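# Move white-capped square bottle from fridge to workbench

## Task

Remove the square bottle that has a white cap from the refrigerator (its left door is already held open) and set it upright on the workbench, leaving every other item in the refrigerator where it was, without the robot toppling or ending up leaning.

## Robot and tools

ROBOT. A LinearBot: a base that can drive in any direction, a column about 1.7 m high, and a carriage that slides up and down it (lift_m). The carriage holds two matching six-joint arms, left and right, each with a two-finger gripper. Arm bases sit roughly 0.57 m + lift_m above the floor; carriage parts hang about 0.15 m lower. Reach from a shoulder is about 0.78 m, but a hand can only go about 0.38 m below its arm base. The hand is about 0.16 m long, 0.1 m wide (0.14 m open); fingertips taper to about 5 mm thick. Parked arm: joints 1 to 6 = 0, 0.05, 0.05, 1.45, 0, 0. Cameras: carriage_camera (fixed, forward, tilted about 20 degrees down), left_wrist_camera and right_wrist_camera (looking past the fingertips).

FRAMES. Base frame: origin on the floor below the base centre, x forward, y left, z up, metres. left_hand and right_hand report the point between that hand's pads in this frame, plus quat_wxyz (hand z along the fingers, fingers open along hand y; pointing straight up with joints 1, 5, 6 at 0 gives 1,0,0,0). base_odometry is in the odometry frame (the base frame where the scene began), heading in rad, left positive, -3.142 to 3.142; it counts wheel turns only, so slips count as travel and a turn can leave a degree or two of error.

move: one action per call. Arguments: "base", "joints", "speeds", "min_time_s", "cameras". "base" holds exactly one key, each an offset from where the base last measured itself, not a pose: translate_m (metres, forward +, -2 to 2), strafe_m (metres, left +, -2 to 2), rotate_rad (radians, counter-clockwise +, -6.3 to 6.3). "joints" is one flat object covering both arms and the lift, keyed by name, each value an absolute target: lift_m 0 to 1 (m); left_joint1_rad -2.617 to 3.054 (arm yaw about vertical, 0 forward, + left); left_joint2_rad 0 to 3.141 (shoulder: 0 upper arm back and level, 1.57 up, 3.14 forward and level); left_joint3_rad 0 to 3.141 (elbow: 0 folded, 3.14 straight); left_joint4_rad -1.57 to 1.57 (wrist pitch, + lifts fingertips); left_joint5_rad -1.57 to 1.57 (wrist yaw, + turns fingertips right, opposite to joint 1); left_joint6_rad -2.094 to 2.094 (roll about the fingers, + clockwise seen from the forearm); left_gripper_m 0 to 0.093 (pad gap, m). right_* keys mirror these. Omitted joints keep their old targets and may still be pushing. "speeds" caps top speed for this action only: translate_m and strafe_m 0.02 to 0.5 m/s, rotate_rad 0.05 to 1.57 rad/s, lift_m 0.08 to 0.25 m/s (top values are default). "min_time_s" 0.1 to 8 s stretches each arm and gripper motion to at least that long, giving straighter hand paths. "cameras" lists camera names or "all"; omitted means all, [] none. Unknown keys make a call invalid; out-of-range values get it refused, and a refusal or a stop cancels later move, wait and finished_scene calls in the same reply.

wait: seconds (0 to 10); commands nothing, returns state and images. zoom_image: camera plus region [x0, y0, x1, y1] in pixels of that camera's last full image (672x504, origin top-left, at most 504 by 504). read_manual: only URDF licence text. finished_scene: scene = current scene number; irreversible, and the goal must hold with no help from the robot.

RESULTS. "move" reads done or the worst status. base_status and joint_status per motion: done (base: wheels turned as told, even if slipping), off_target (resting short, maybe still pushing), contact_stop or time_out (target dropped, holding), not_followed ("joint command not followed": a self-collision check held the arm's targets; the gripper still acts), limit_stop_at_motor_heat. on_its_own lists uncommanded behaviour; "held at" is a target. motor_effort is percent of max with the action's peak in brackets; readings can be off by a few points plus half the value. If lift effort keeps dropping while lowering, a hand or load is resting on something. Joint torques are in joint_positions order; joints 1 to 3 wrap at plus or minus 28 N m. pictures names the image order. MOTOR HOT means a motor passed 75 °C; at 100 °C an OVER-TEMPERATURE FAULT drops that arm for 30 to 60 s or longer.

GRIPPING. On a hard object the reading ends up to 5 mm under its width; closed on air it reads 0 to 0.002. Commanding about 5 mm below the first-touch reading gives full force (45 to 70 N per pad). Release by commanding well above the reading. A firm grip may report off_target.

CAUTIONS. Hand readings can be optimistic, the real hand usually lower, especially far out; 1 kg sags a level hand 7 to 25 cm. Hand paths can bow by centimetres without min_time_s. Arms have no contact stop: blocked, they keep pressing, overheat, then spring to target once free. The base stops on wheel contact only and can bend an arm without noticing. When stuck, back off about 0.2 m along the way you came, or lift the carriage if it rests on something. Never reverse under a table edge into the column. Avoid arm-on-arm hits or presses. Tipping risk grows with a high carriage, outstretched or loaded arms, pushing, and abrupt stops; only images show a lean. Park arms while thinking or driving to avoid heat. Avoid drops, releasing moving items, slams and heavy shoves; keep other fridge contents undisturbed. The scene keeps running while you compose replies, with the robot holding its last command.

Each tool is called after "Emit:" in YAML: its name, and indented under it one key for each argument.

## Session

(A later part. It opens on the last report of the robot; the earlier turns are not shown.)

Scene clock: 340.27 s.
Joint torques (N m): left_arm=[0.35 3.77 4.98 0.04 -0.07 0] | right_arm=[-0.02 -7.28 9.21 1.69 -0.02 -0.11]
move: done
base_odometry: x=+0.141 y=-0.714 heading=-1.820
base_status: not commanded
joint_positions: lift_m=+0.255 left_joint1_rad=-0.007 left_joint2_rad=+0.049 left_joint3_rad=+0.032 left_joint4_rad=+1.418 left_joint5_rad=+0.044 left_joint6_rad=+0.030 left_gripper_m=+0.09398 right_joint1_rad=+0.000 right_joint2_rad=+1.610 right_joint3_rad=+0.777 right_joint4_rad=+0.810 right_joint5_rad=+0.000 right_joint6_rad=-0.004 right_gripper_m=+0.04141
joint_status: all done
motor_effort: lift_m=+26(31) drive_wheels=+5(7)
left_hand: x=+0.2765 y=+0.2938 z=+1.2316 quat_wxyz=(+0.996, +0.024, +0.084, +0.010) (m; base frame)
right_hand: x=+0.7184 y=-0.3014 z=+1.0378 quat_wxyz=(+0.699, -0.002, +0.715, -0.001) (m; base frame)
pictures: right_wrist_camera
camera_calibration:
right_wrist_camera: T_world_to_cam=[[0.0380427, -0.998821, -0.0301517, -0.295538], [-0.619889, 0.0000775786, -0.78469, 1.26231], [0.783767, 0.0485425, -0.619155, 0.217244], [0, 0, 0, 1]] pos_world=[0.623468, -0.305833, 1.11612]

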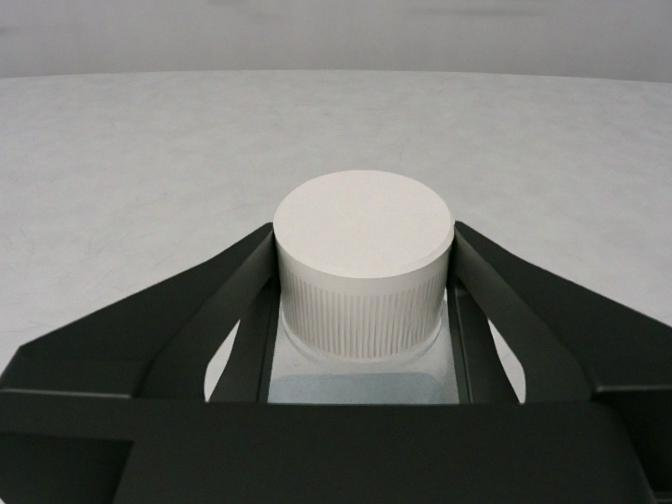

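Emit:
move:
  joints: {"right_gripper_m": 0.08}
  min_time_s: 3
  cameras: ["carriage_camera", "right_wrist_camera"]

Scene clock: 349.37 s.
Joint torques (N m): left_arm=[0.35 3.79 5.01 0.04 -0.08 0] | right_arm=[-0.03 -7.31 9.22 1.87 -0.01 -0.11]
move: done
base_odometry: x=+0.141 y=-0.714 heading=-1.820
base_status: not commanded
joint_positions: lift_m=+0.255 left_joint1_rad=-0.007 left_joint2_rad=+0.049 left_joint3_rad=+0.032 left_joint4_rad=+1.418 left_joint5_rad=+0.044 left_joint6_rad=+0.030 left_gripper_m=+0.09398 right_joint1_rad=+0.000 right_joint2_rad=+1.610 right_joint3_rad=+0.777 right_joint4_rad=+0.791 right_joint5_rad=+0.000 right_joint6_rad=-0.004 right_gripper_m=+0.07996
joint_status: all done
motor_effort: lift_m=+26(26) drive_wheels=+1(7)
left_hand: x=+0.2765 y=+0.2938 z=+1.2316 quat_wxyz=(+0.996, +0.024, +0.084, +0.010) (m; base frame)
right_hand: x=+0.7182 y=-0.3014 z=+1.0331 quat_wxyz=(+0.692, -0.002, +0.722, -0.001) (m; base frame)
pictures: carriage_camera, right_wrist_camera
camera_calibration:
carriage_camera: T_world_to_cam=[[0.0454457, -0.998547, 0.0289474, -0.0380022], [-0.353787, -0.0431872, -0.934329, 1.18656], [0.934221, 0.03222, -0.355235, 0.320559], [0, 0, 0, 1]] pos_world=[0.122044, 0.00296896, 1.22361]
right_wrist_camera: T_world_to_cam=[[0.0374608, -0.998821, -0.0308625, -0.294521], [-0.634742, 0.0000703442, -0.772724, 1.25685], [0.771816, 0.0485366, -0.633991, 0.23837], [0, 0, 0, 1]] pos_world=[0.624827, -0.305832, 1.11323]

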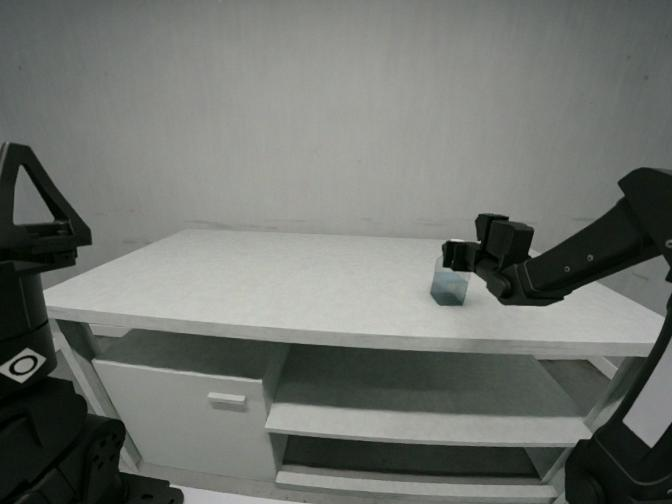

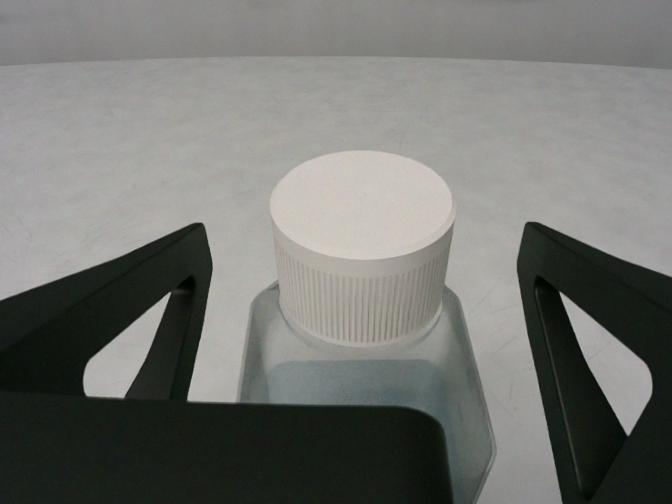

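Emit:
move:
  joints: {"lift_m": 0.26}
  speeds: {"lift_m": 0.08}
  cameras: []

Emit:
move:
  base: {"translate_m": -0.25}
  speeds: {"translate_m": 0.12}
  cameras: ["carriage_camera", "right_wrist_camera"]

Scene clock: 363.77 s.
Joint torques (N m): left_arm=[0.34 3.74 5 0.04 -0.06 0] | right_arm=[-0.03 -7.32 9.01 1.93 -0.01 -0.11]
move: done
base_odometry: x=+0.141 y=-0.714 heading=-1.820
base_status: not commanded
joint_positions: lift_m=+0.260 left_joint1_rad=-0.007 left_joint2_rad=+0.049 left_joint3_rad=+0.032 left_joint4_rad=+1.419 left_joint5_rad=+0.044 left_joint6_rad=+0.030 left_gripper_m=+0.09398 right_joint1_rad=+0.000 right_joint2_rad=+1.610 right_joint3_rad=+0.780 right_joint4_rad=+0.786 right_joint5_rad=+0.000 right_joint6_rad=-0.004 right_gripper_m=+0.07996
joint_status: all done
motor_effort: lift_m=+26(30) drive_wheels=+4(7)
left_hand: x=+0.2764 y=+0.2938 z=+1.2367 quat_wxyz=(+0.996, +0.024, +0.084, +0.010) (m; base frame)
right_hand: x=+0.7185 y=-0.3014 z=+1.0380 quat_wxyz=(+0.691, -0.002, +0.723, -0.001) (m; base frame)
pictures: none
No camera images: "cameras" was empty.

Scene clock: 366.70 s.
Joint torques (N m): left_arm=[0.36 3.79 4.97 0.04 -0.07 0] | right_arm=[0.01 -7.25 8.98 1.93 -0.01 -0.11]
move: done
base_odometry: x=+0.203 y=-0.472 heading=-1.820
base_status: done
joint_positions: lift_m=+0.260 left_joint1_rad=-0.007 left_joint2_rad=+0.049 left_joint3_rad=+0.032 left_joint4_rad=+1.418 left_joint5_rad=+0.044 left_joint6_rad=+0.030 left_gripper_m=+0.09398 right_joint1_rad=+0.000 right_joint2_rad=+1.610 right_joint3_rad=+0.780 right_joint4_rad=+0.785 right_joint5_rad=+0.000 right_joint6_rad=-0.004 right_gripper_m=+0.07996
joint_status: not commanded
motor_effort: lift_m=+26(26) drive_wheels=-3(14)
left_hand: x=+0.2765 y=+0.2938 z=+1.2367 quat_wxyz=(+0.996, +0.024, +0.084, +0.010) (m; base frame)
right_hand: x=+0.7185 y=-0.3014 z=+1.0378 quat_wxyz=(+0.691, -0.002, +0.723, -0.001) (m; base frame)
pictures: carriage_camera, right_wrist_camera
camera_calibration:
carriage_camera: T_world_to_cam=[[0.0454457, -0.998547, 0.0289474, -0.0381486], [-0.353787, -0.0431872, -0.934329, 1.19129], [0.934221, 0.03222, -0.355235, 0.322356], [0, 0, 0, 1]] pos_world=[0.122044, 0.00296896, 1.22867]
right_wrist_camera: T_world_to_cam=[[0.0373546, -0.998821, -0.0309893, -0.294179], [-0.637391, 0.0000690538, -0.77054, 1.26029], [0.769634, 0.0485356, -0.636637, 0.245439], [0, 0, 0, 1]] pos_world=[0.625388, -0.305832, 1.11824]

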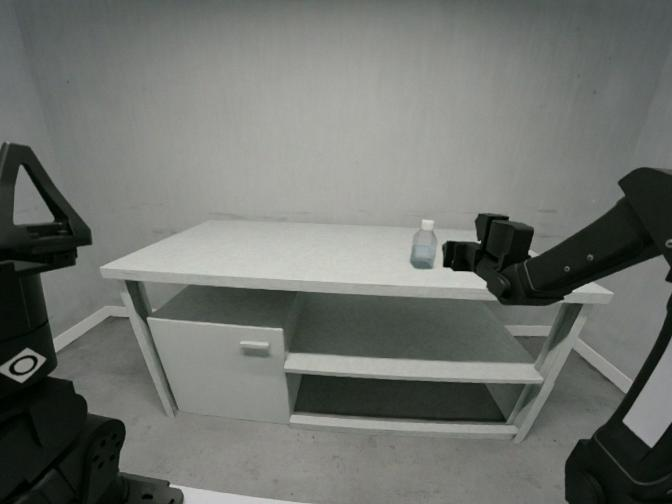

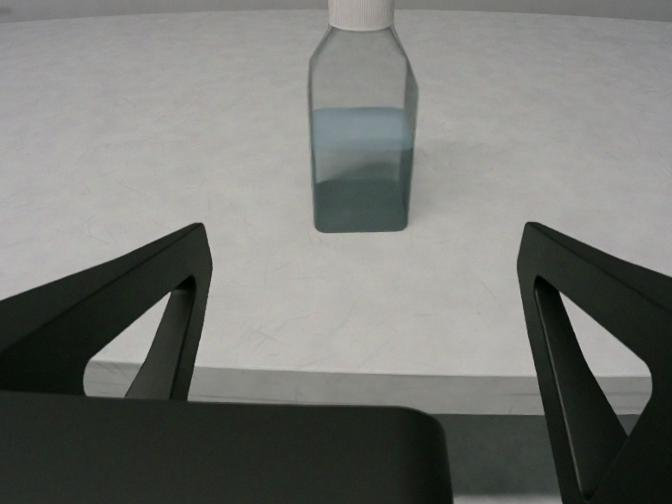

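The bottle is standing upright on the workbench.

Emit:
finished_scene:
  scene: 2

The scene is finished: the task was done.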